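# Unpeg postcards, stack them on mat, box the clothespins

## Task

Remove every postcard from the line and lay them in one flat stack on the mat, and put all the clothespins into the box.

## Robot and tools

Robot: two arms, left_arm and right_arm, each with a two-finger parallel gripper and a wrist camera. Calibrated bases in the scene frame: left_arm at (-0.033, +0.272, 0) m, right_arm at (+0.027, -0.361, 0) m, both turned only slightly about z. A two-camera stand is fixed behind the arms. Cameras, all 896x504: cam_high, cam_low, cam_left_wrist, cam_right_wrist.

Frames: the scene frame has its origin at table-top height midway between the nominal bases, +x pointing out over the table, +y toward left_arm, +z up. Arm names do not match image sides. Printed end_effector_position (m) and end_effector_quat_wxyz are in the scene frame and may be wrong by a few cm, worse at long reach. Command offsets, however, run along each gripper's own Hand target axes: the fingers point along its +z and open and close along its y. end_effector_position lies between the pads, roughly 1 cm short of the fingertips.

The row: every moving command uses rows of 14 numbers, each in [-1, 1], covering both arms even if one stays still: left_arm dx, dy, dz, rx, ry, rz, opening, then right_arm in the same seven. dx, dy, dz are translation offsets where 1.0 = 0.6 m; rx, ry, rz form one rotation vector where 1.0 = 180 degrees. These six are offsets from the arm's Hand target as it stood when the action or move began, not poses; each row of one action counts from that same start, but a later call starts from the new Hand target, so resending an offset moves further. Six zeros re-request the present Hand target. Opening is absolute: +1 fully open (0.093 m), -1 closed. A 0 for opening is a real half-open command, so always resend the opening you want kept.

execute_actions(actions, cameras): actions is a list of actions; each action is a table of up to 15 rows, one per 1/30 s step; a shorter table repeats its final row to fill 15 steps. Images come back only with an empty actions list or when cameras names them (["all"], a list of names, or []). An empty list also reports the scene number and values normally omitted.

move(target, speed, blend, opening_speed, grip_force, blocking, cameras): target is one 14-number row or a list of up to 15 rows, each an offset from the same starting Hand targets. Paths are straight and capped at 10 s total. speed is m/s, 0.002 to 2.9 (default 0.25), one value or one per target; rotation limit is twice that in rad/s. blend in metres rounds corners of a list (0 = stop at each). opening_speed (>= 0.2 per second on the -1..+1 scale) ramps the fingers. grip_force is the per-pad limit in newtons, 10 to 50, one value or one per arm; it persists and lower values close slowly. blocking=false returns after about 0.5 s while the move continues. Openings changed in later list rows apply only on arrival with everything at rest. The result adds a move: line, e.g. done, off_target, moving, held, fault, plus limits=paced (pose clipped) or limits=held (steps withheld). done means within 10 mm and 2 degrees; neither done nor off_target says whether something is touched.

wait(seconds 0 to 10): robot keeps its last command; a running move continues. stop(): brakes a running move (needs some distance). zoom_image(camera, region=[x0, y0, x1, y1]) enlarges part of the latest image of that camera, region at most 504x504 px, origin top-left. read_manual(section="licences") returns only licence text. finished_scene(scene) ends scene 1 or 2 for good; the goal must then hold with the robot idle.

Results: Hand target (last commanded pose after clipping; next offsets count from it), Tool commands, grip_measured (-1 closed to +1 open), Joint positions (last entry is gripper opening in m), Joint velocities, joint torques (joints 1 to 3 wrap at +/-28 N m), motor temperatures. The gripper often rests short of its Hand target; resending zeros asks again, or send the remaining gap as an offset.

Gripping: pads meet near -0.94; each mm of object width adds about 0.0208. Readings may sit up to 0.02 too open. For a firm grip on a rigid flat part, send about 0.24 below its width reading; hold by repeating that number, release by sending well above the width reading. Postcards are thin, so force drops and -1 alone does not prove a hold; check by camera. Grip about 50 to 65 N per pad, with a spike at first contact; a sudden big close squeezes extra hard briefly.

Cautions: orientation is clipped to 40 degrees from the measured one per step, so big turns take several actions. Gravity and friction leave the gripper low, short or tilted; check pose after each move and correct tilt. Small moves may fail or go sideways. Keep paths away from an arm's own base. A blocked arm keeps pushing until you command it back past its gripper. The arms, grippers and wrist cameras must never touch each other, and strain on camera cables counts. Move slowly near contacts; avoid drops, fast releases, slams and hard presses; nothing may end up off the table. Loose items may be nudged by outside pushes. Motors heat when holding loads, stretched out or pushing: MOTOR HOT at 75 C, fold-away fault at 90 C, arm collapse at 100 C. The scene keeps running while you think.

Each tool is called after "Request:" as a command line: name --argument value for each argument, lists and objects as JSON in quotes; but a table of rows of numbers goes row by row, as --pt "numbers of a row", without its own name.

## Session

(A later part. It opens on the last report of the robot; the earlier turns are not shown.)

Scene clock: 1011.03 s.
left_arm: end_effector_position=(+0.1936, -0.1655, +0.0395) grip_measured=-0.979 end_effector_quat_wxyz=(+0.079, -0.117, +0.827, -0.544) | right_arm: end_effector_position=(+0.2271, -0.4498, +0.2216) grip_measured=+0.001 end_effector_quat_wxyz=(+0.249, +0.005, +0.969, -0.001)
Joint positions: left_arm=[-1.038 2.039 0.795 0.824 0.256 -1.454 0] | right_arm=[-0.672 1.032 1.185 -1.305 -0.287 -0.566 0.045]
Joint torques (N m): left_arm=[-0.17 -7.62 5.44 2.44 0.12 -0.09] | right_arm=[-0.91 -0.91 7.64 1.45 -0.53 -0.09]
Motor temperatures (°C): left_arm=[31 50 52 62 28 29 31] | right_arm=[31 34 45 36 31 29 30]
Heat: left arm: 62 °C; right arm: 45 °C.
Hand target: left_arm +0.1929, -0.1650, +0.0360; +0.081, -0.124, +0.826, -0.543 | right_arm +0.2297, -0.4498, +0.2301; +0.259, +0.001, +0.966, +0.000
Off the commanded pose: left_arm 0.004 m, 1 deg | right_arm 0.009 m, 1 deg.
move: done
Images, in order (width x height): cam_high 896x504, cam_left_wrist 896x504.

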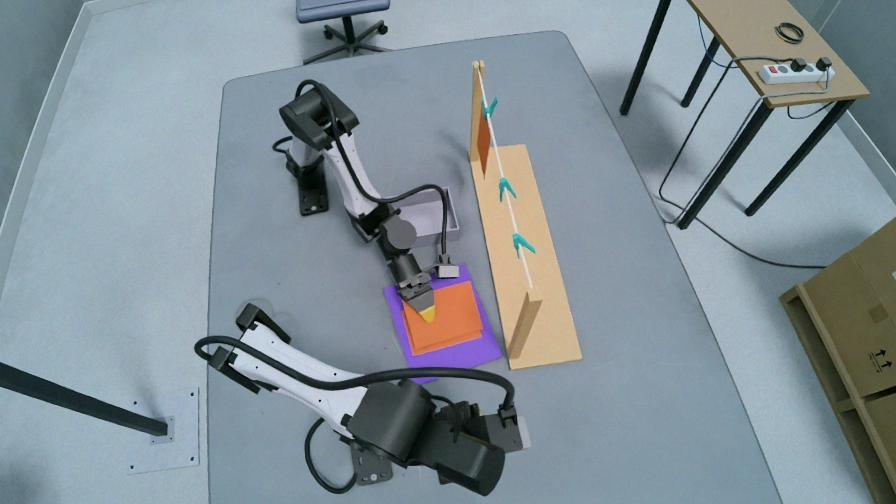

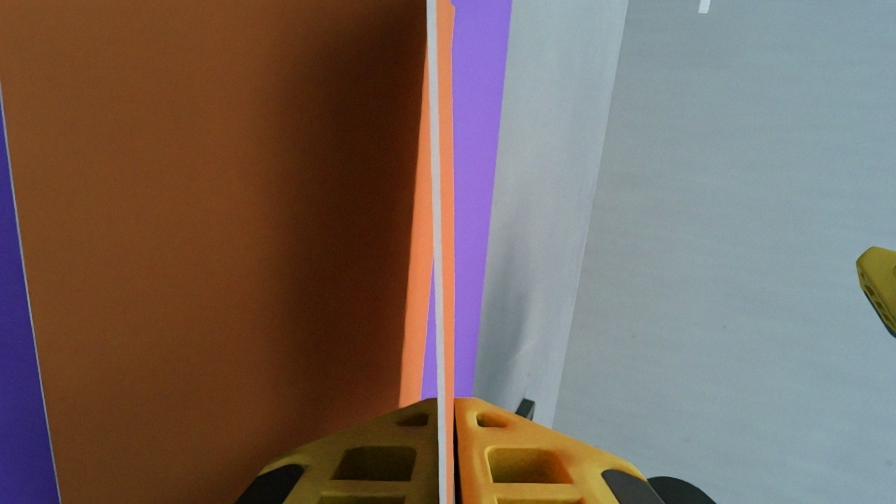

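Request:
move --target '[0.0063, 0.0115, 0.0028, 0, 0, 0, -1, 0, 0, 0, 0, 0, 0, 0]' --speed 0.08

Request:
move --target '[0, 0, 0, 0, 0, 0, -0.5, 0, 0, 0, 0, 0, 0, 0]' --opening_speed 0.6

Request:
move --target '[0, 0.0, -0.15, 0, 0, 0, -0.5, 0, 0, 0, 0, 0, 0, 0]' --speed 0.3 --cameras '["cam_left_wrist", "cam_low", "cam_high"]'

Request:
zoom_image --camera "cam_high" --region '[360, 230, 540, 400]'

Scene clock: 1029.27 s.
left_arm: end_effector_position=(+0.1900, -0.1659, +0.0334) grip_measured=-0.979 end_effector_quat_wxyz=(+0.080, -0.117, +0.826, -0.545) | right_arm: end_effector_position=(+0.2271, -0.4498, +0.2216) grip_measured=+0.001 end_effector_quat_wxyz=(+0.249, +0.005, +0.969, -0.001)
Joint positions: left_arm=[-1.047 2.06 0.785 0.858 0.247 -1.458 0] | right_arm=[-0.672 1.032 1.185 -1.305 -0.287 -0.566 0.045]
Joint torques (N m): left_arm=[-0.03 -7.65 5.22 2.43 0.02 -0.08] | right_arm=[-0.91 -0.92 7.64 1.45 -0.53 -0.09]
Motor temperatures (°C): left_arm=[31 47 51 64 28 29 31] | right_arm=[31 34 45 36 31 29 30]
Heat: left arm: 64 °C; right arm: 45 °C.
Hand target: left_arm +0.1890, -0.1650, +0.0290; +0.081, -0.124, +0.826, -0.544 | right_arm +0.2297, -0.4498, +0.2301; +0.259, +0.001, +0.966, +0.000
Off the commanded pose: left_arm 0.005 m, 1 deg | right_arm 0.009 m, 1 deg.
move: done

Scene clock: 1030.30 s.
left_arm: end_effector_position=(+0.1901, -0.1660, +0.0336) grip_measured=-0.502 end_effector_quat_wxyz=(+0.080, -0.117, +0.826, -0.545) | right_arm: end_effector_position=(+0.2271, -0.4498, +0.2216) grip_measured=+0.001 end_effector_quat_wxyz=(+0.249, +0.005, +0.969, -0.001)
Joint positions: left_arm=[-1.047 2.06 0.785 0.859 0.246 -1.458 0.021] | right_arm=[-0.672 1.032 1.185 -1.305 -0.287 -0.566 0.045]
Joint torques (N m): left_arm=[-0.05 -7.31 5.04 2.5 0.08 -0.05] | right_arm=[-0.9 -0.91 7.64 1.45 -0.53 -0.09]
Motor temperatures (°C): left_arm=[31 47 51 64 28 29 31] | right_arm=[31 34 45 36 31 29 30]
Heat: left arm: 64 °C; right arm: 45 °C.
Hand target: left_arm +0.1890, -0.1650, +0.0290; +0.081, -0.124, +0.826, -0.543 | right_arm +0.2297, -0.4498, +0.2301; +0.259, +0.001, +0.966, +0.000
Off the commanded pose: left_arm 0.005 m, 1 deg | right_arm 0.009 m, 1 deg.
move: done

Scene clock: 1031.50 s.
left_arm: end_effector_position=(+0.1658, -0.0884, +0.0619) grip_measured=-0.502 end_effector_quat_wxyz=(+0.075, -0.133, +0.826, -0.543) | right_arm: end_effector_position=(+0.2271, -0.4498, +0.2216) grip_measured=+0.001 end_effector_quat_wxyz=(+0.249, +0.005, +0.969, -0.001)
Joint positions: left_arm=[-0.977 1.73 0.477 0.822 0.3 -1.457 0.021] | right_arm=[-0.672 1.032 1.185 -1.305 -0.287 -0.566 0.045]
Joint torques (N m): left_arm=[0.73 -7.01 4.89 2.23 0.21 0.25] | right_arm=[-0.91 -0.91 7.64 1.45 -0.53 -0.09]
Motor temperatures (°C): left_arm=[31 47 51 64 28 29 31] | right_arm=[31 34 45 36 31 29 30]
Heat: left arm: 64 °C; right arm: 45 °C.
Hand target: left_arm +0.1647, -0.0860, +0.0647; +0.081, -0.124, +0.826, -0.543 | right_arm +0.2297, -0.4498, +0.2301; +0.259, +0.001, +0.966, +0.000
Off the commanded pose: left_arm 0.004 m, 1 deg | right_arm 0.009 m, 1 deg.
move: done
Images, in order (width x height): cam_high 896x504, cam_low 896x504, cam_left_wrist 896x504.

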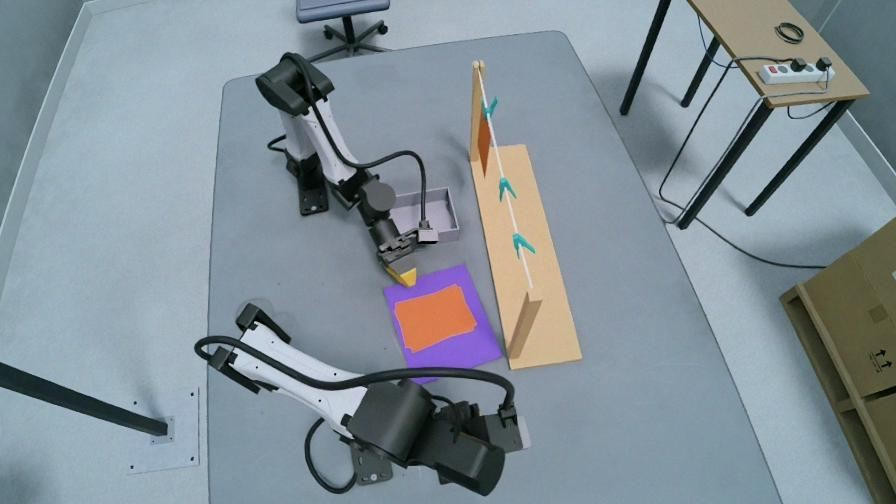

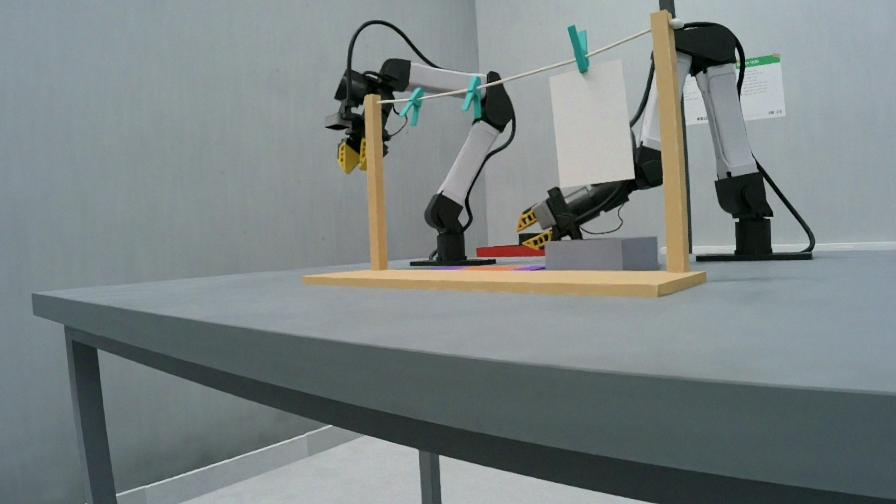

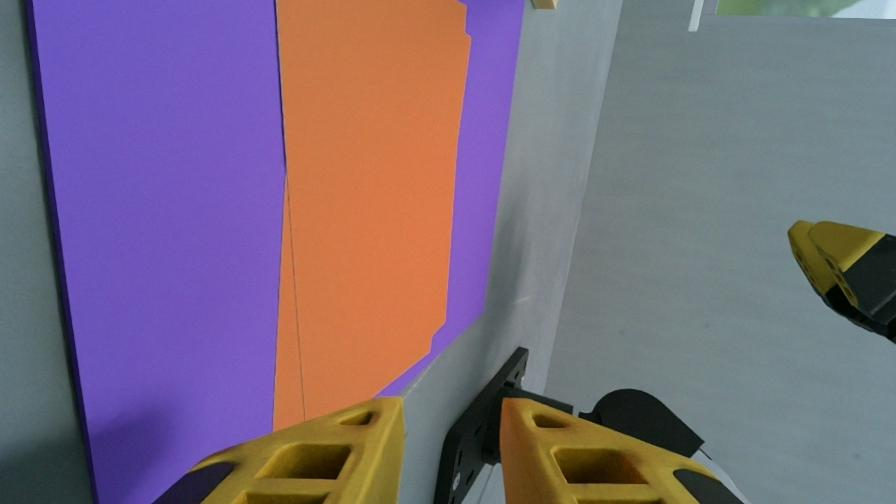

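Scaled by 2.800.

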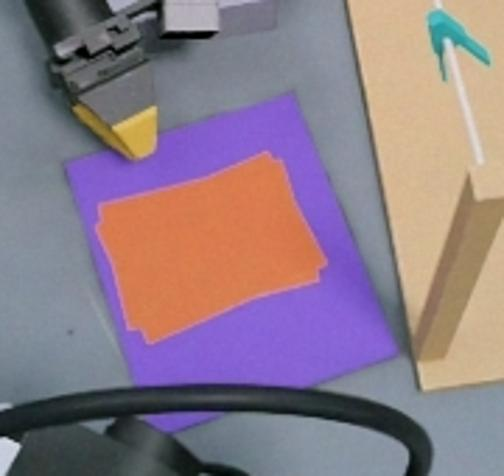

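Request:
move --pt "-0.1447 -0.2665 -0.2867 -0.1912 -0.3625 0.3578 -0.5 0 0 0 0 0 0 0" --pt "-0.3358 -0.2842 -0.4052 -0.1912 -0.3625 0.3578 0 0 0 0 0 0 0 0" --speed '[0.3, 0.25]' --blend '[0.03, 0]' --cameras '["cam_left_wrist"]'

Scene clock: 1057.40 s.
left_arm: end_effector_position=(+0.3106, +0.1220, +0.3014) grip_measured=-0.002 end_effector_quat_wxyz=(+0.694, +0.036, +0.718, -0.032) | right_arm: end_effector_position=(+0.2271, -0.4498, +0.2216) grip_measured=+0.001 end_effector_quat_wxyz=(+0.249, +0.005, +0.969, -0.001)
Joint positions: left_arm=[-0.682 1.091 0.701 0.351 -0.554 -0.016 0.045] | right_arm=[-0.672 1.032 1.185 -1.305 -0.287 -0.566 0.045]
Joint torques (N m): left_arm=[0.7 -2.93 11.44 2.28 0.17 0.09] | right_arm=[-0.91 -0.91 7.65 1.45 -0.52 -0.09]
Motor temperatures (°C): left_arm=[31 46 50 64 28 29 31] | right_arm=[31 34 45 36 31 29 30]
Heat: left arm: 64 °C; right arm: 45 °C.
Hand target: left_arm +0.3123, +0.1219, +0.3172; +0.705, +0.034, +0.708, -0.035 | right_arm +0.2297, -0.4498, +0.2301; +0.259, +0.001, +0.966, +0.000
Off the commanded pose: left_arm 0.016 m, 2 deg | right_arm 0.009 m, 1 deg.
move: off_target (left_arm); target 2's new opening was sent with left_arm's hand 0.016 m and 2 deg from that target
Images, in order (width x height): cam_left_wrist 896x504.

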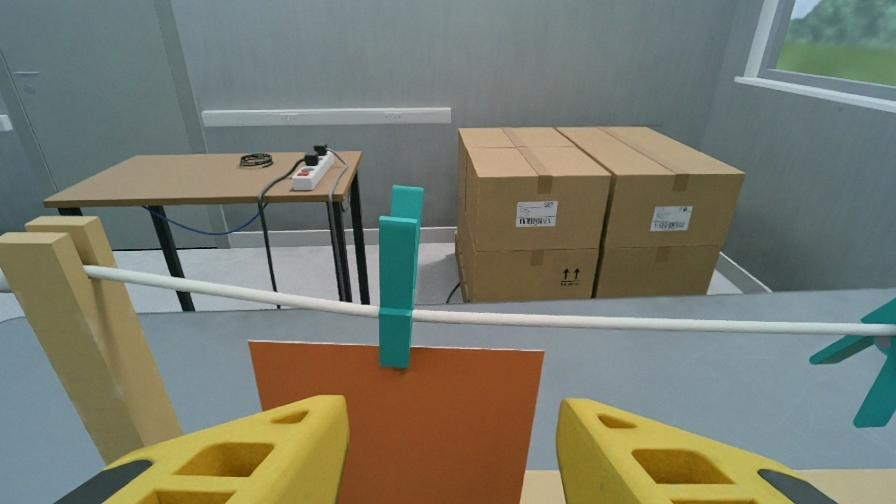

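Request:
move --pt "-0.0067 0.0266 0.1197 0 0 0 0 0 0 0 0 0 0 0" --pt "-0.0067 0.0266 0.1197 0 0 0 -0.95 0 0 0 0 0 0 0" --speed 0.1 --opening_speed 1.0 --cameras '["cam_left_wrist", "cam_low"]'

Scene clock: 1082.67 s.
left_arm: end_effector_position=(+0.3816, +0.1339, +0.3049) grip_measured=-0.854 end_effector_quat_wxyz=(+0.691, +0.033, +0.722, -0.030) | right_arm: end_effector_position=(+0.2271, -0.4498, +0.2216) grip_measured=+0.001 end_effector_quat_wxyz=(+0.249, +0.005, +0.969, -0.001)
Joint positions: left_arm=[-0.494 1.326 0.87 0.409 -0.372 -0.015 0.004] | right_arm=[-0.672 1.032 1.185 -1.305 -0.287 -0.566 0.045]
Joint torques (N m): left_arm=[0.5 -3.97 11.37 2.53 0.19 0.1] | right_arm=[-0.91 -0.91 7.64 1.45 -0.53 -0.09]
Motor temperatures (°C): left_arm=[31 42 55 64 28 29 31] | right_arm=[31 34 45 36 31 29 30]
Heat: left arm: 64 °C; right arm: 45 °C.
Hand target: left_arm +0.3854, +0.1309, +0.3207; +0.705, +0.034, +0.708, -0.035 | right_arm +0.2297, -0.4498, +0.2301; +0.259, +0.001, +0.966, +0.000
Off the commanded pose: left_arm 0.017 m, 2 deg | right_arm 0.009 m, 1 deg.
move: off_target (left_arm); target 2's new opening was sent with left_arm's hand 0.017 m and 2 deg from that target
Images, in order (width x height): cam_low 896x504, cam_left_wrist 896x504.

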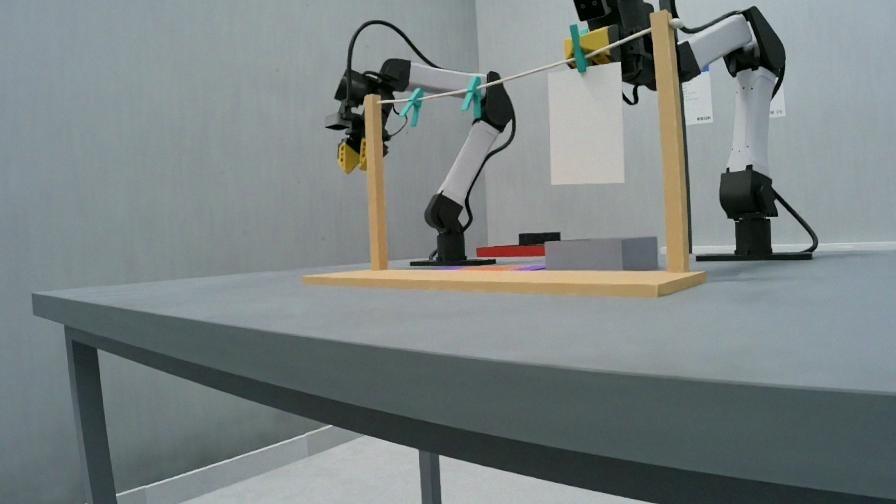

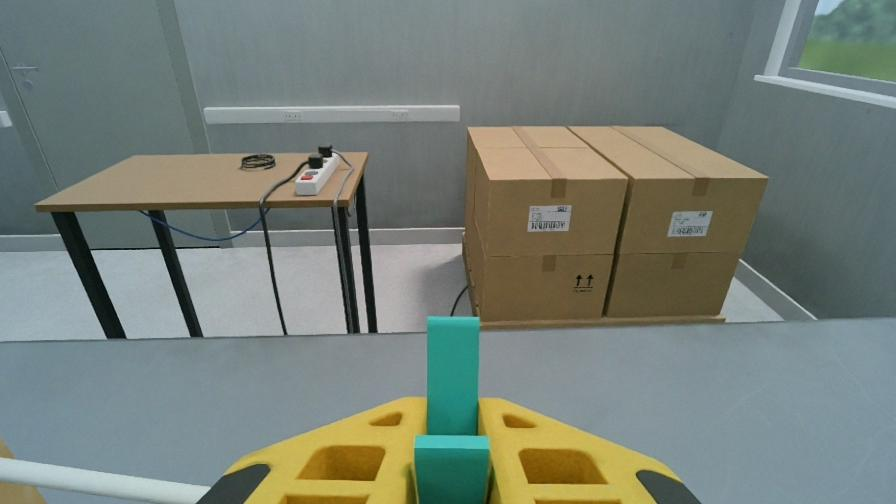

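Request:
move --target '[0, -0.195, 0, 0, 0, 0, -0.95, 0, 0, 0, 0, 0, 0, 0]' --speed 0.06 --cameras '["cam_left_wrist", "cam_low"]'

Scene clock: 1091.70 s.
left_arm: end_effector_position=(+0.3751, +0.0328, +0.3073) grip_measured=-0.867 end_effector_quat_wxyz=(+0.694, +0.023, +0.720, -0.007) | right_arm: end_effector_position=(+0.2271, -0.4498, +0.2216) grip_measured=+0.001 end_effector_quat_wxyz=(+0.249, +0.005, +0.969, -0.001)
Joint positions: left_arm=[-0.8 1.552 1.071 0.432 -0.725 -0.011 0.004] | right_arm=[-0.672 1.032 1.185 -1.305 -0.287 -0.566 0.045]
Joint torques (N m): left_arm=[-1.1 -5.35 11.19 2.44 0.36 0.01] | right_arm=[-0.91 -0.92 7.64 1.45 -0.53 -0.09]
Motor temperatures (°C): left_arm=[31 42 55 63 28 29 31] | right_arm=[31 34 45 36 31 29 30]
Heat: left arm: 63 °C; right arm: 45 °C.
Hand target: left_arm +0.3739, +0.0144, +0.3210; +0.705, +0.034, +0.708, -0.035 | right_arm +0.2297, -0.4498, +0.2301; +0.259, +0.001, +0.966, +0.000
Off the commanded pose: left_arm 0.023 m, 4 deg | right_arm 0.009 m, 1 deg.
move: off_target (left_arm)
Images, in order (width x height): cam_low 896x504, cam_left_wrist 896x504.

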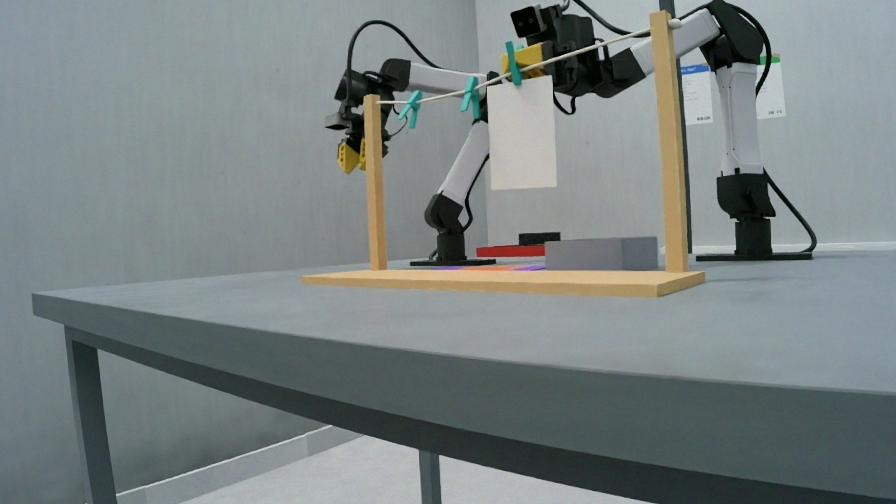

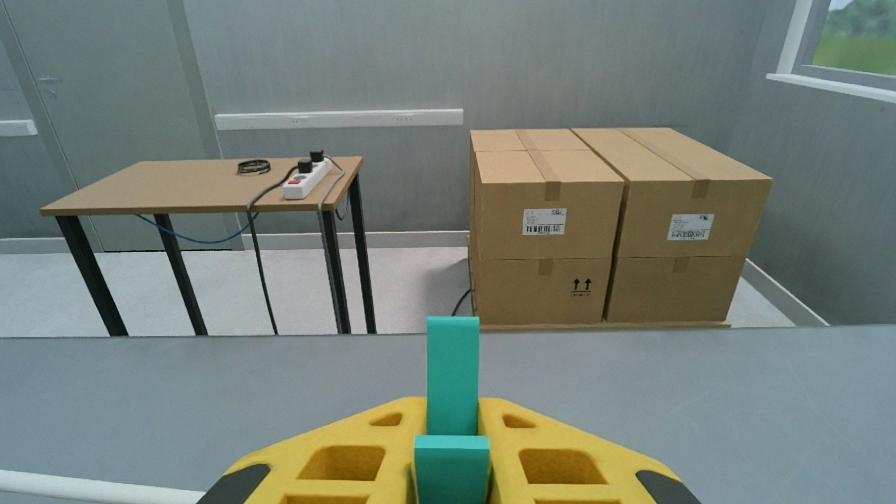

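Request:
move --pt "0 -0.025 0 0 0 0 -0.95 0 0 0 0 0 0 0" --pt "0 0.008 0 0 0 0 -0.3 0 0 0 0 0 0 0" --speed 0.06 --opening_speed 1.0 --cameras '["cam_left_wrist", "cam_low"]'

Scene clock: 1102.57 s.
left_arm: end_effector_position=(+0.3782, +0.0167, +0.3105) grip_measured=-0.302 end_effector_quat_wxyz=(+0.696, +0.037, +0.717, -0.026) | right_arm: end_effector_position=(+0.2271, -0.4498, +0.2216) grip_measured=+0.001 end_effector_quat_wxyz=(+0.249, +0.005, +0.969, -0.001)
Joint positions: left_arm=[-0.81 1.583 1.107 0.436 -0.689 -0.011 0.031] | right_arm=[-0.672 1.032 1.185 -1.305 -0.287 -0.566 0.045]
Joint torques (N m): left_arm=[0.36 -8.43 7.69 2.46 0.2 0.04] | right_arm=[-0.91 -0.91 7.64 1.45 -0.53 -0.09]
Motor temperatures (°C): left_arm=[31 42 57 62 29 29 32] | right_arm=[31 34 45 36 31 29 30]
Heat: left arm: 62 °C; right arm: 45 °C.
Hand target: left_arm +0.3744, +0.0192, +0.3211; +0.705, +0.034, +0.708, -0.035 | right_arm +0.2297, -0.4498, +0.2301; +0.259, +0.001, +0.966, +0.000
Off the commanded pose: left_arm 0.012 m, 2 deg | right_arm 0.009 m, 1 deg.
move: off_target (left_arm); target 2's new opening was sent with left_arm's hand 0.012 m and 2 deg from that target
Images, in order (width x height): cam_low 896x504, cam_left_wrist 896x504.

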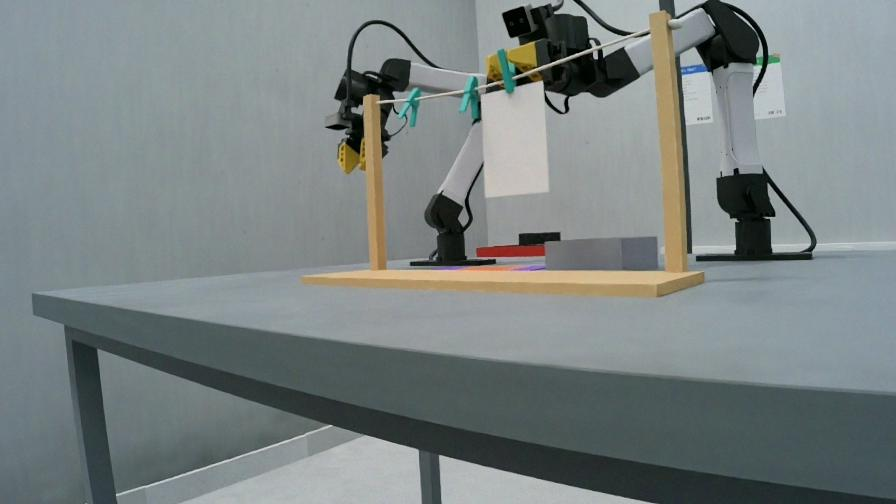

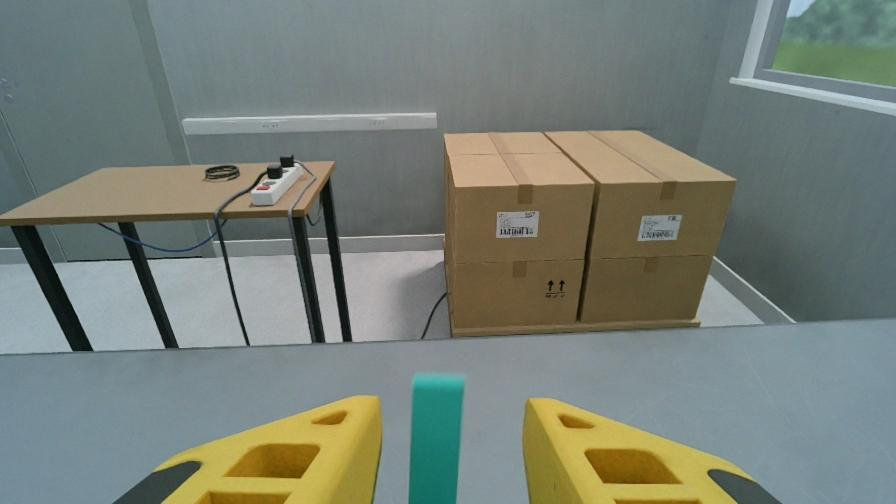

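Request:
move --pt "0 0 -0.13 0 0 0 -0.3 0 0 0 0 0 0 0" --pt "0.3175 0.027 -0.1357 0.3687 0.0574 -0.087 0.7 0 0 0 0 0 0 0" --speed '[0.12, 0.3]' --blend '[0.02, 0]' --cameras '["cam_left_wrist", "cam_low"]'

Scene clock: 1126.87 s.
left_arm: end_effector_position=(+0.2902, +0.0439, +0.1254) grip_measured=+0.698 end_effector_quat_wxyz=(+0.490, +0.320, +0.638, -0.501) | right_arm: end_effector_position=(+0.2271, -0.4498, +0.2216) grip_measured=+0.001 end_effector_quat_wxyz=(+0.249, +0.005, +0.969, -0.001)
Joint positions: left_arm=[-0.276 1.907 0.501 1.371 1.017 -0.303 0.079] | right_arm=[-0.672 1.032 1.185 -1.305 -0.287 -0.566 0.045]
Joint torques (N m): left_arm=[0.49 -5.63 6.2 2.25 0.18 -0.15] | right_arm=[-0.91 -0.91 7.64 1.45 -0.53 -0.09]
Motor temperatures (°C): left_arm=[31 46 55 63 28 29 31] | right_arm=[31 33 45 36 31 29 30]
Heat: left arm: 63 °C; right arm: 45 °C.
Hand target: left_arm +0.2941, +0.0429, +0.1309; +0.498, +0.324, +0.628, -0.502 | right_arm +0.2297, -0.4498, +0.2301; +0.259, +0.001, +0.966, +0.000
Off the commanded pose: left_arm 0.007 m, 2 deg | right_arm 0.009 m, 1 deg.
move: done
Images, in order (width x height): cam_low 896x504, cam_left_wrist 896x504.

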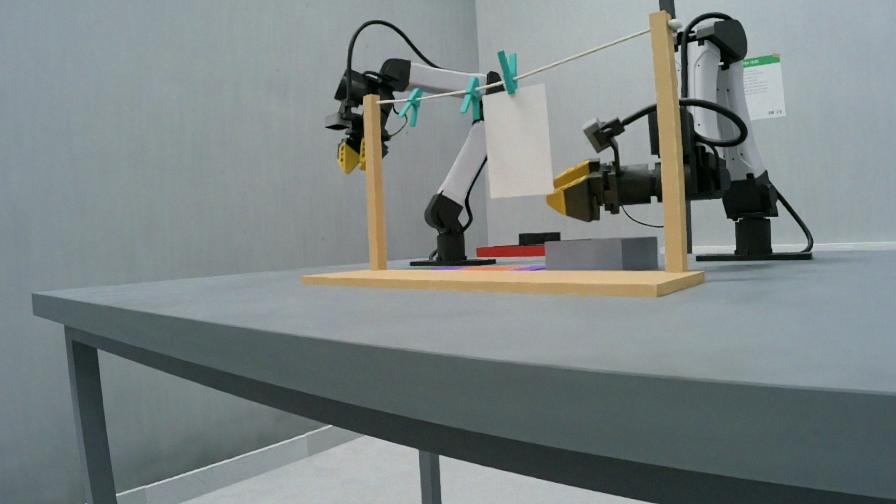

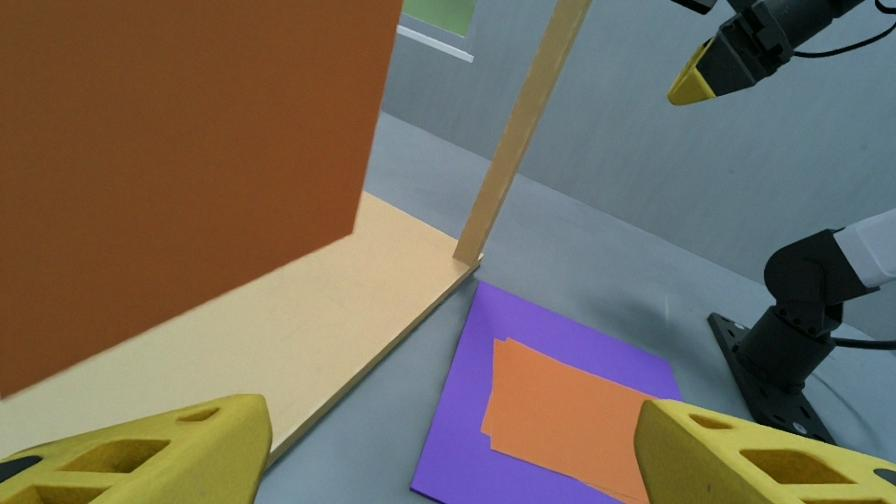

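Request:
wait --seconds 0.4 --cameras '["cam_left_wrist", "cam_low"]'

Scene clock: 1143.73 s.
left_arm: end_effector_position=(+0.2902, +0.0439, +0.1254) grip_measured=+0.698 end_effector_quat_wxyz=(+0.490, +0.320, +0.638, -0.501) | right_arm: end_effector_position=(+0.2271, -0.4498, +0.2216) grip_measured=+0.001 end_effector_quat_wxyz=(+0.249, +0.005, +0.969, -0.001)
Joint positions: left_arm=[-0.276 1.907 0.501 1.371 1.017 -0.303 0.079] | right_arm=[-0.672 1.032 1.185 -1.305 -0.287 -0.566 0.045]
Joint torques (N m): left_arm=[0.28 -5.48 6.54 2.29 0.16 -0.15] | right_arm=[-0.91 -0.91 7.64 1.45 -0.53 -0.09]
Motor temperatures (°C): left_arm=[31 44 53 60 28 29 31] | right_arm=[31 33 45 36 31 29 30]
Heat: left arm: 60 °C; right arm: 45 °C.
Hand target: left_arm +0.2941, +0.0429, +0.1309; +0.498, +0.324, +0.628, -0.502 | right_arm +0.2297, -0.4498, +0.2301; +0.259, +0.001, +0.966, +0.000
Tool commands: left_gripper/opening=+0.7 right_gripper/opening=+0.0
Off the commanded pose: left_arm 0.007 m, 2 deg | right_arm 0.009 m, 1 deg.
wait: 0.40 s; at rest from the start
Images, in order (width x height): cam_low 896x504, cam_left_wrist 896x504.

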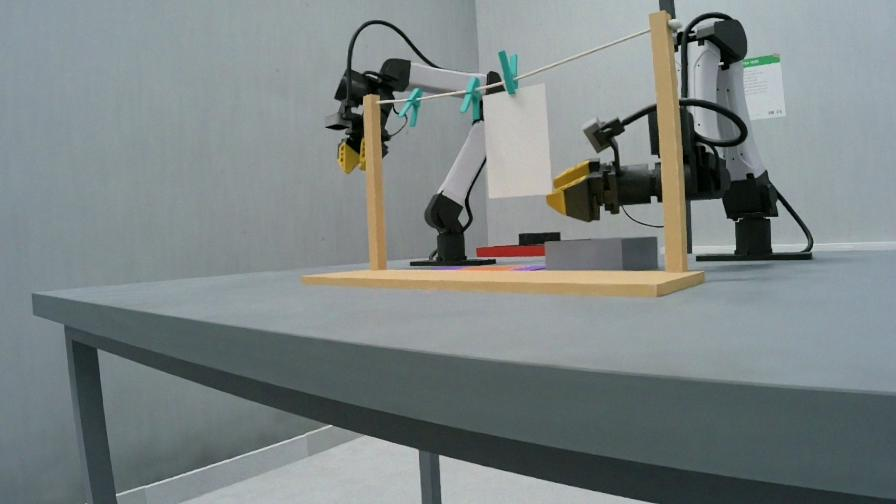

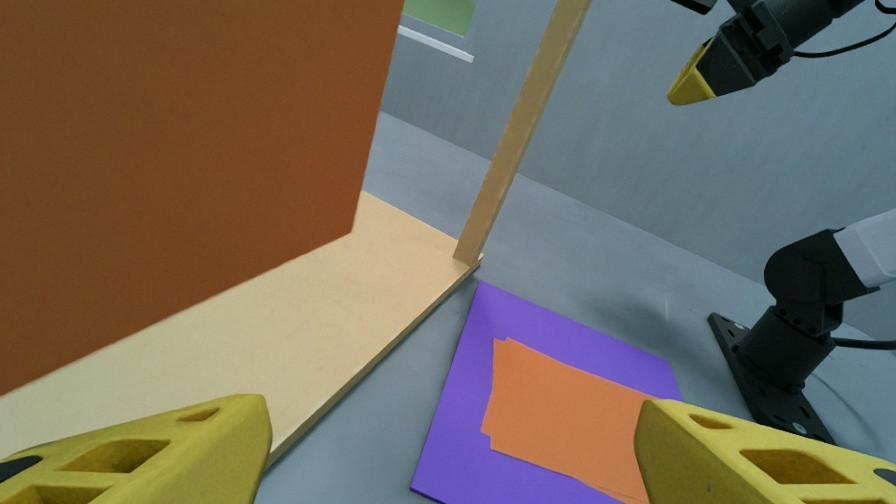

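Request:
move --pt "0.043 0.014 0 0 0 0 0.7 0 0 0 0 0 0 0" --pt "0.0138 0.1025 0.0415 0 0 0 0.7 0 0 0 0 0 0 0" --speed 0.15 --blend '[0.01, 0]' --cameras '["cam_left_wrist", "cam_low"]'

Scene clock: 1160.90 s.
left_arm: end_effector_position=(+0.3518, +0.0357, +0.1042) grip_measured=+0.698 end_effector_quat_wxyz=(+0.499, +0.325, +0.629, -0.499) | right_arm: end_effector_position=(+0.2271, -0.4498, +0.2216) grip_measured=+0.001 end_effector_quat_wxyz=(+0.249, +0.005, +0.969, -0.001)
Joint positions: left_arm=[-0.255 2.148 0.763 1.38 1.039 -0.305 0.079] | right_arm=[-0.672 1.032 1.185 -1.305 -0.287 -0.566 0.045]
Joint torques (N m): left_arm=[0.51 -7.58 6.19 2.01 0.21 -0.14] | right_arm=[-0.91 -0.92 7.64 1.45 -0.53 -0.09]
Motor temperatures (°C): left_arm=[31 43 51 59 28 29 31] | right_arm=[31 33 45 36 31 29 30]
Heat: left arm: 59 °C; right arm: 45 °C.
Hand target: left_arm +0.3551, +0.0360, +0.1042; +0.498, +0.324, +0.628, -0.502 | right_arm +0.2297, -0.4498, +0.2301; +0.259, +0.001, +0.966, +0.000
Off the commanded pose: left_arm 0.003 m, 0 deg | right_arm 0.009 m, 1 deg.
move: done
Images, in order (width x height): cam_low 896x504, cam_left_wrist 896x504.

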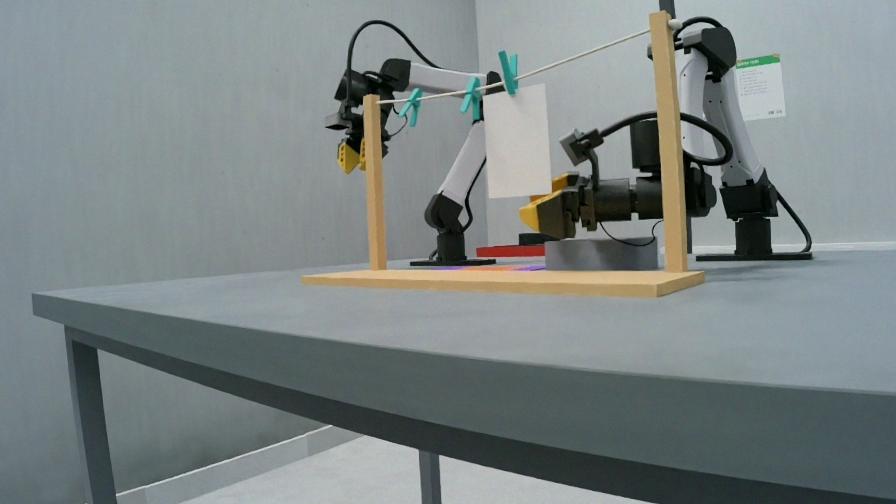

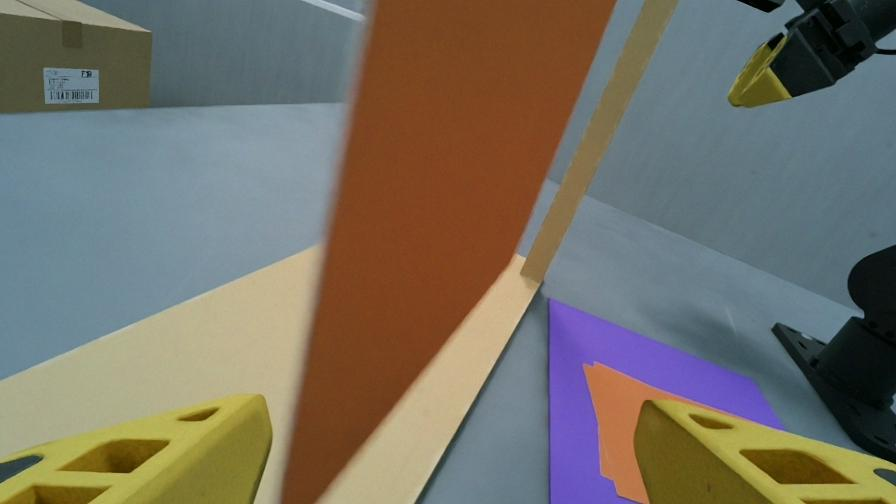

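Request:
move --pt "-0.0067 0.0203 0.009 0 0 0 0.7 0 0 0 0 0 0 0" --pt "-0.1367 -0.0218 0.009 0 0 0 0.7 0 0 0 0 0 0 0" --speed 0.1 --blend '[0.005, 0]' --cameras '["cam_left_wrist"]'

Scene clock: 1178.33 s.
left_arm: end_effector_position=(+0.3659, +0.0335, +0.1696) grip_measured=+0.698 end_effector_quat_wxyz=(+0.486, +0.317, +0.639, -0.505) | right_arm: end_effector_position=(+0.2271, -0.4498, +0.2216) grip_measured=+0.001 end_effector_quat_wxyz=(+0.249, +0.005, +0.969, -0.001)
Joint positions: left_arm=[-0.252 1.928 0.861 1.032 1.044 -0.314 0.079] | right_arm=[-0.672 1.032 1.185 -1.305 -0.287 -0.566 0.045]
Joint torques (N m): left_arm=[0.85 -9.69 8.5 1.93 0.23 -0.01] | right_arm=[-0.91 -0.92 7.64 1.45 -0.53 -0.09]
Motor temperatures (°C): left_arm=[31 45 51 59 28 29 31] | right_arm=[31 33 45 36 31 29 30]
Heat: left arm: 59 °C; right arm: 45 °C.
Hand target: left_arm +0.3688, +0.0347, +0.1860; +0.498, +0.324, +0.628, -0.502 | right_arm +0.2297, -0.4498, +0.2301; +0.259, +0.001, +0.966, +0.000
Off the commanded pose: left_arm 0.017 m, 2 deg | right_arm 0.009 m, 1 deg.
move: off_target (left_arm)
Images, in order (width x height): cam_left_wrist 896x504.

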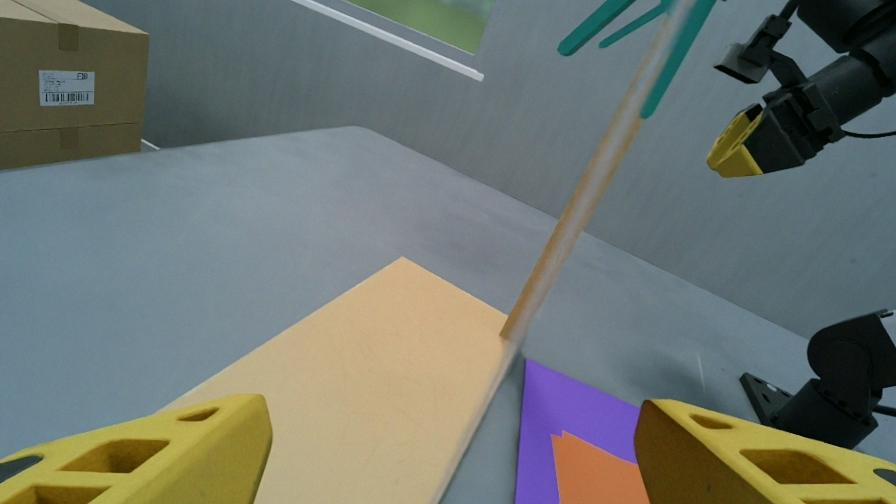

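Request:
move --target '[-0.0044, -0.1373, -0.0605, 0.06, 0.0049, -0.1613, 0.7, 0, 0, 0, 0, 0, 0, 0]' --speed 0.1 --cameras '["cam_left_wrist", "cam_low"]'

Scene clock: 1187.60 s.
left_arm: end_effector_position=(+0.2878, +0.0434, +0.2080) grip_measured=+0.698 end_effector_quat_wxyz=(+0.312, +0.198, +0.650, -0.664) | right_arm: end_effector_position=(+0.2271, -0.4498, +0.2216) grip_measured=+0.001 end_effector_quat_wxyz=(+0.249, +0.005, +0.969, -0.001)
Joint positions: left_arm=[-0.239 1.76 0.644 1.336 1.211 -1.041 0.079] | right_arm=[-0.672 1.032 1.185 -1.305 -0.287 -0.566 0.045]
Joint torques (N m): left_arm=[0.98 -7.5 5.3 2.16 0.13 -0.12] | right_arm=[-0.91 -0.91 7.64 1.45 -0.53 -0.09]
Motor temperatures (°C): left_arm=[31 45 51 58 28 29 31] | right_arm=[31 33 45 36 31 29 30]
Heat: left arm: 58 °C; right arm: 45 °C.
Hand target: left_arm +0.2840, +0.0461, +0.2141; +0.319, +0.205, +0.643, -0.665 | right_arm +0.2297, -0.4498, +0.2301; +0.259, +0.001, +0.966, +0.000
Off the commanded pose: left_arm 0.008 m, 1 deg | right_arm 0.009 m, 1 deg.
move: done
Images, in order (width x height): cam_low 896x504, cam_left_wrist 896x504.

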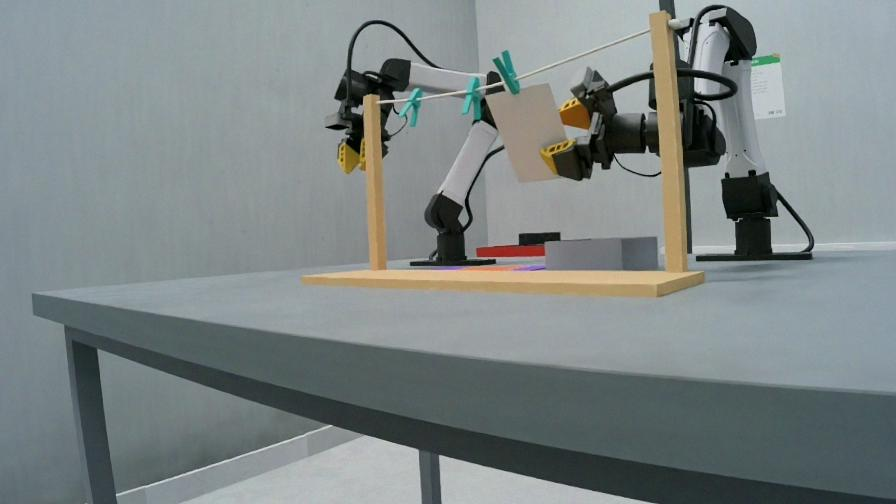

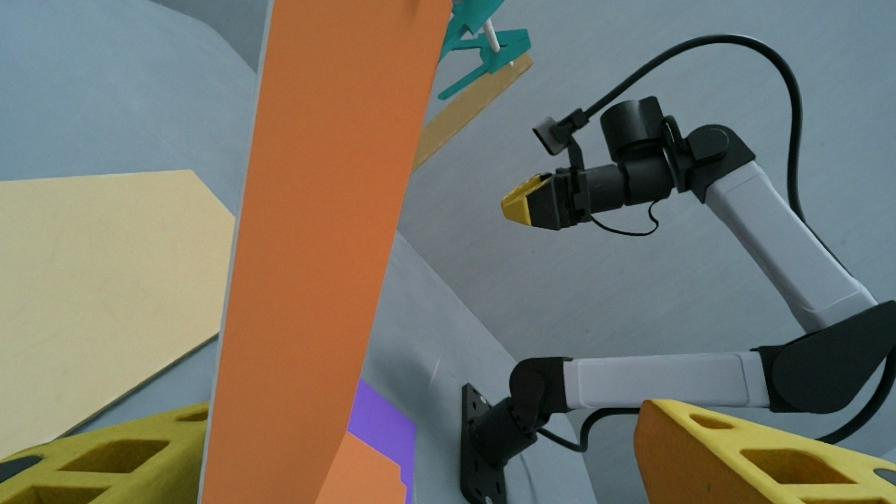

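Request:
move --target '[0, 0, 0, 0, 0, 0, -1, 0, 0, 0, 0, 0, 0, 0]' --opening_speed 0.6 --cameras '["cam_left_wrist"]'

Request:
move --target '[0.1208, 0.0032, -0.0197, 0, 0, 0, -1, 0, 0, 0, 0, 0, 0, 0]' --speed 0.05 --cameras '["cam_left_wrist", "cam_low", "cam_high"]'

Scene clock: 1201.47 s.
left_arm: end_effector_position=(+0.2877, +0.0434, +0.2081) grip_measured=-0.979 end_effector_quat_wxyz=(+0.312, +0.197, +0.650, -0.664) | right_arm: end_effector_position=(+0.2271, -0.4498, +0.2216) grip_measured=+0.001 end_effector_quat_wxyz=(+0.249, +0.005, +0.969, -0.001)
Joint positions: left_arm=[-0.239 1.76 0.644 1.337 1.211 -1.043 0] | right_arm=[-0.672 1.032 1.185 -1.305 -0.287 -0.566 0.045]
Joint torques (N m): left_arm=[0.76 -7.25 5.16 2.07 0.09 -0.11] | right_arm=[-0.91 -0.91 7.64 1.45 -0.53 -0.09]
Motor temperatures (°C): left_arm=[31 45 50 59 28 29 31] | right_arm=[31 33 45 36 31 29 30]
Heat: left arm: 59 °C; right arm: 45 °C.
Hand target: left_arm +0.2840, +0.0461, +0.2141; +0.319, +0.205, +0.643, -0.665 | right_arm +0.2297, -0.4498, +0.2301; +0.259, +0.001, +0.966, +0.000
Off the commanded pose: left_arm 0.008 m, 1 deg | right_arm 0.009 m, 1 deg.
move: done
Images, in order (width x height): cam_left_wrist 896x504.

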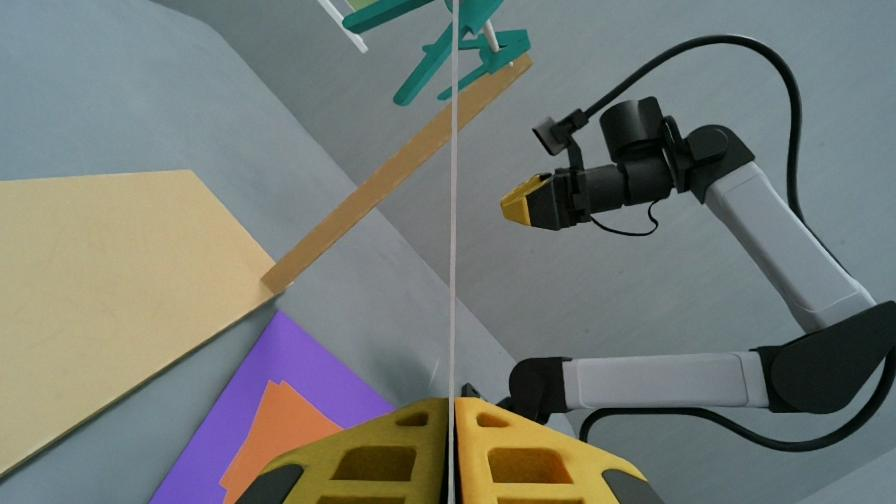

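Scene clock: 1203.50 s.
left_arm: end_effector_position=(+0.2340, +0.0468, +0.1516) grip_measured=-0.979 end_effector_quat_wxyz=(+0.276, +0.176, +0.675, -0.661) | right_arm: end_effector_position=(+0.2271, -0.4498, +0.2216) grip_measured=+0.001 end_effector_quat_wxyz=(+0.249, +0.005, +0.969, -0.001)
Joint positions: left_arm=[-0.267 1.773 0.386 1.456 1.194 -0.984 0] | right_arm=[-0.672 1.032 1.185 -1.305 -0.287 -0.566 0.045]
Joint torques (N m): left_arm=[-0.25 -4.49 4.04 3 0.02 0.27] | right_arm=[-0.91 -0.91 7.64 1.45 -0.53 -0.09]
Motor temperatures (°C): left_arm=[31 45 50 59 28 29 31] | right_arm=[31 33 45 36 31 29 30]
Heat: left arm: 59 °C; right arm: 45 °C.
Hand target: left_arm +0.2321, +0.0462, +0.1621; +0.319, +0.205, +0.643, -0.665 | right_arm +0.2297, -0.4498, +0.2301; +0.259, +0.001, +0.966, +0.000
Off the commanded pose: left_arm 0.011 m, 7 deg | right_arm 0.009 m, 1 deg.
joint sent to its limit (left arm) — joint 4 (wrist pitch), upper limit. The joint targets still meet the commanded pose.
move: off_target (left_arm)
Images, in order (width x height): cam_high 896x504, cam_low 896x504, cam_left_wrist 896x504.

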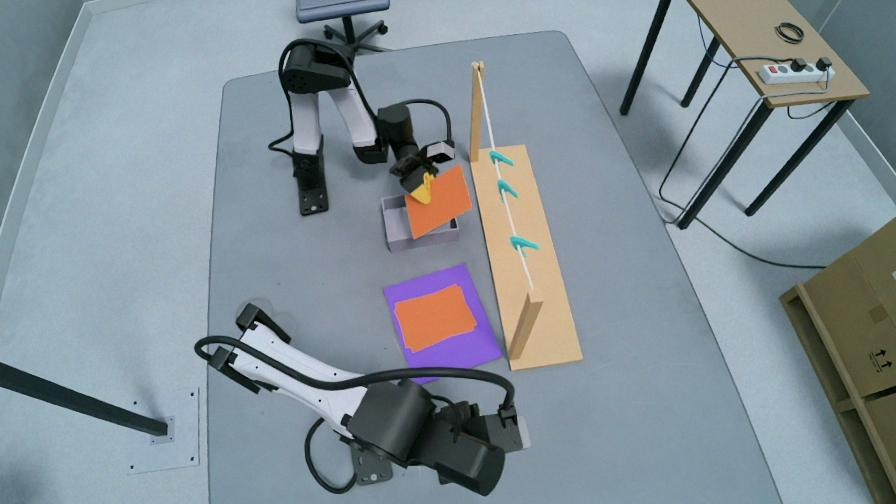

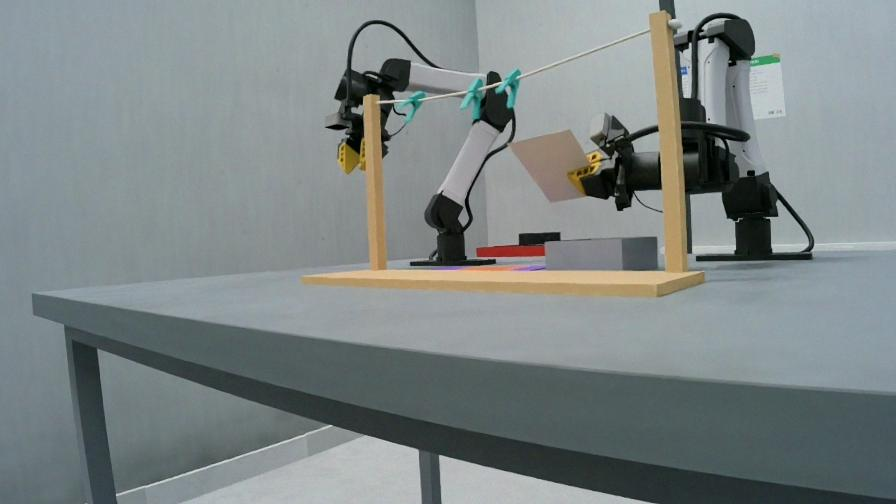

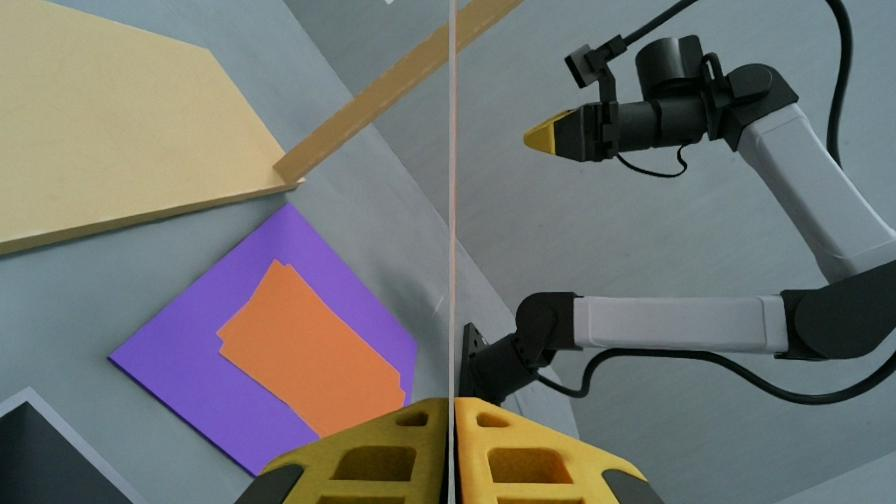

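Request:
move --target '[0.1187, -0.0462, 0.3105, -0.1305, 0.027, -0.2396, -1, 0, 0, 0, 0, 0, 0, 0]' --speed 0.2 --cameras '["cam_high"]'

Request:
zoom_image --camera "cam_high" --region '[360, 230, 540, 400]'

Scene clock: 1221.07 s.
left_arm: end_effector_position=(+0.1831, -0.1447, +0.1443) grip_measured=-0.979 end_effector_quat_wxyz=(+0.059, -0.078, +0.808, -0.581) | right_arm: end_effector_position=(+0.2271, -0.4498, +0.2216) grip_measured=+0.001 end_effector_quat_wxyz=(+0.249, +0.005, +0.969, -0.001)
Joint positions: left_arm=[-0.984 1.68 0.791 0.537 0.398 -1.424 0] | right_arm=[-0.672 1.032 1.185 -1.305 -0.287 -0.566 0.045]
Joint torques (N m): left_arm=[0.03 -6.08 10 2.29 0.11 -0.16] | right_arm=[-0.91 -0.91 7.64 1.45 -0.53 -0.09]
Motor temperatures (°C): left_arm=[31 44 49 63 28 29 31] | right_arm=[31 33 45 36 31 29 30]
Heat: left arm: 63 °C; right arm: 45 °C.
Hand target: left_arm +0.1880, -0.1499, +0.1499; +0.062, -0.084, +0.805, -0.584 | right_arm +0.2297, -0.4498, +0.2301; +0.259, +0.001, +0.966, +0.000
Off the commanded pose: left_arm 0.009 m, 1 deg | right_arm 0.009 m, 1 deg.
move: done
Images, in order (width x height): cam_high 896x504.

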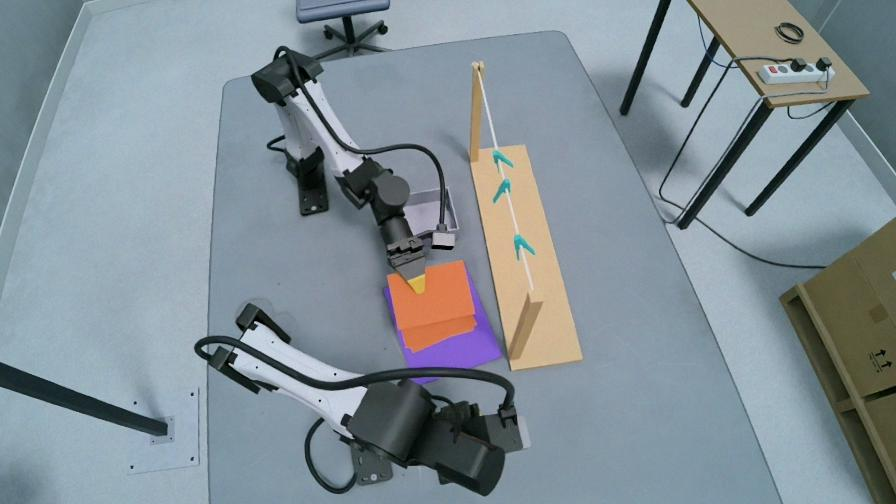

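Scaled by 2.800.

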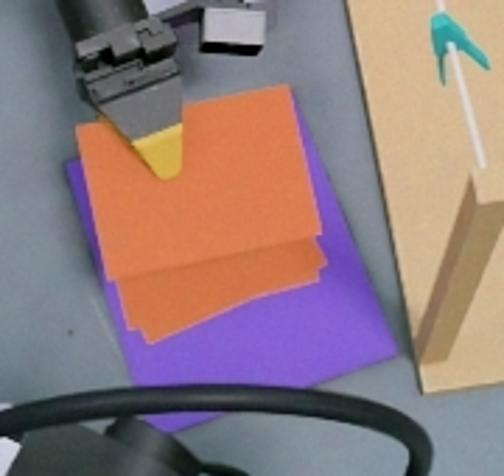

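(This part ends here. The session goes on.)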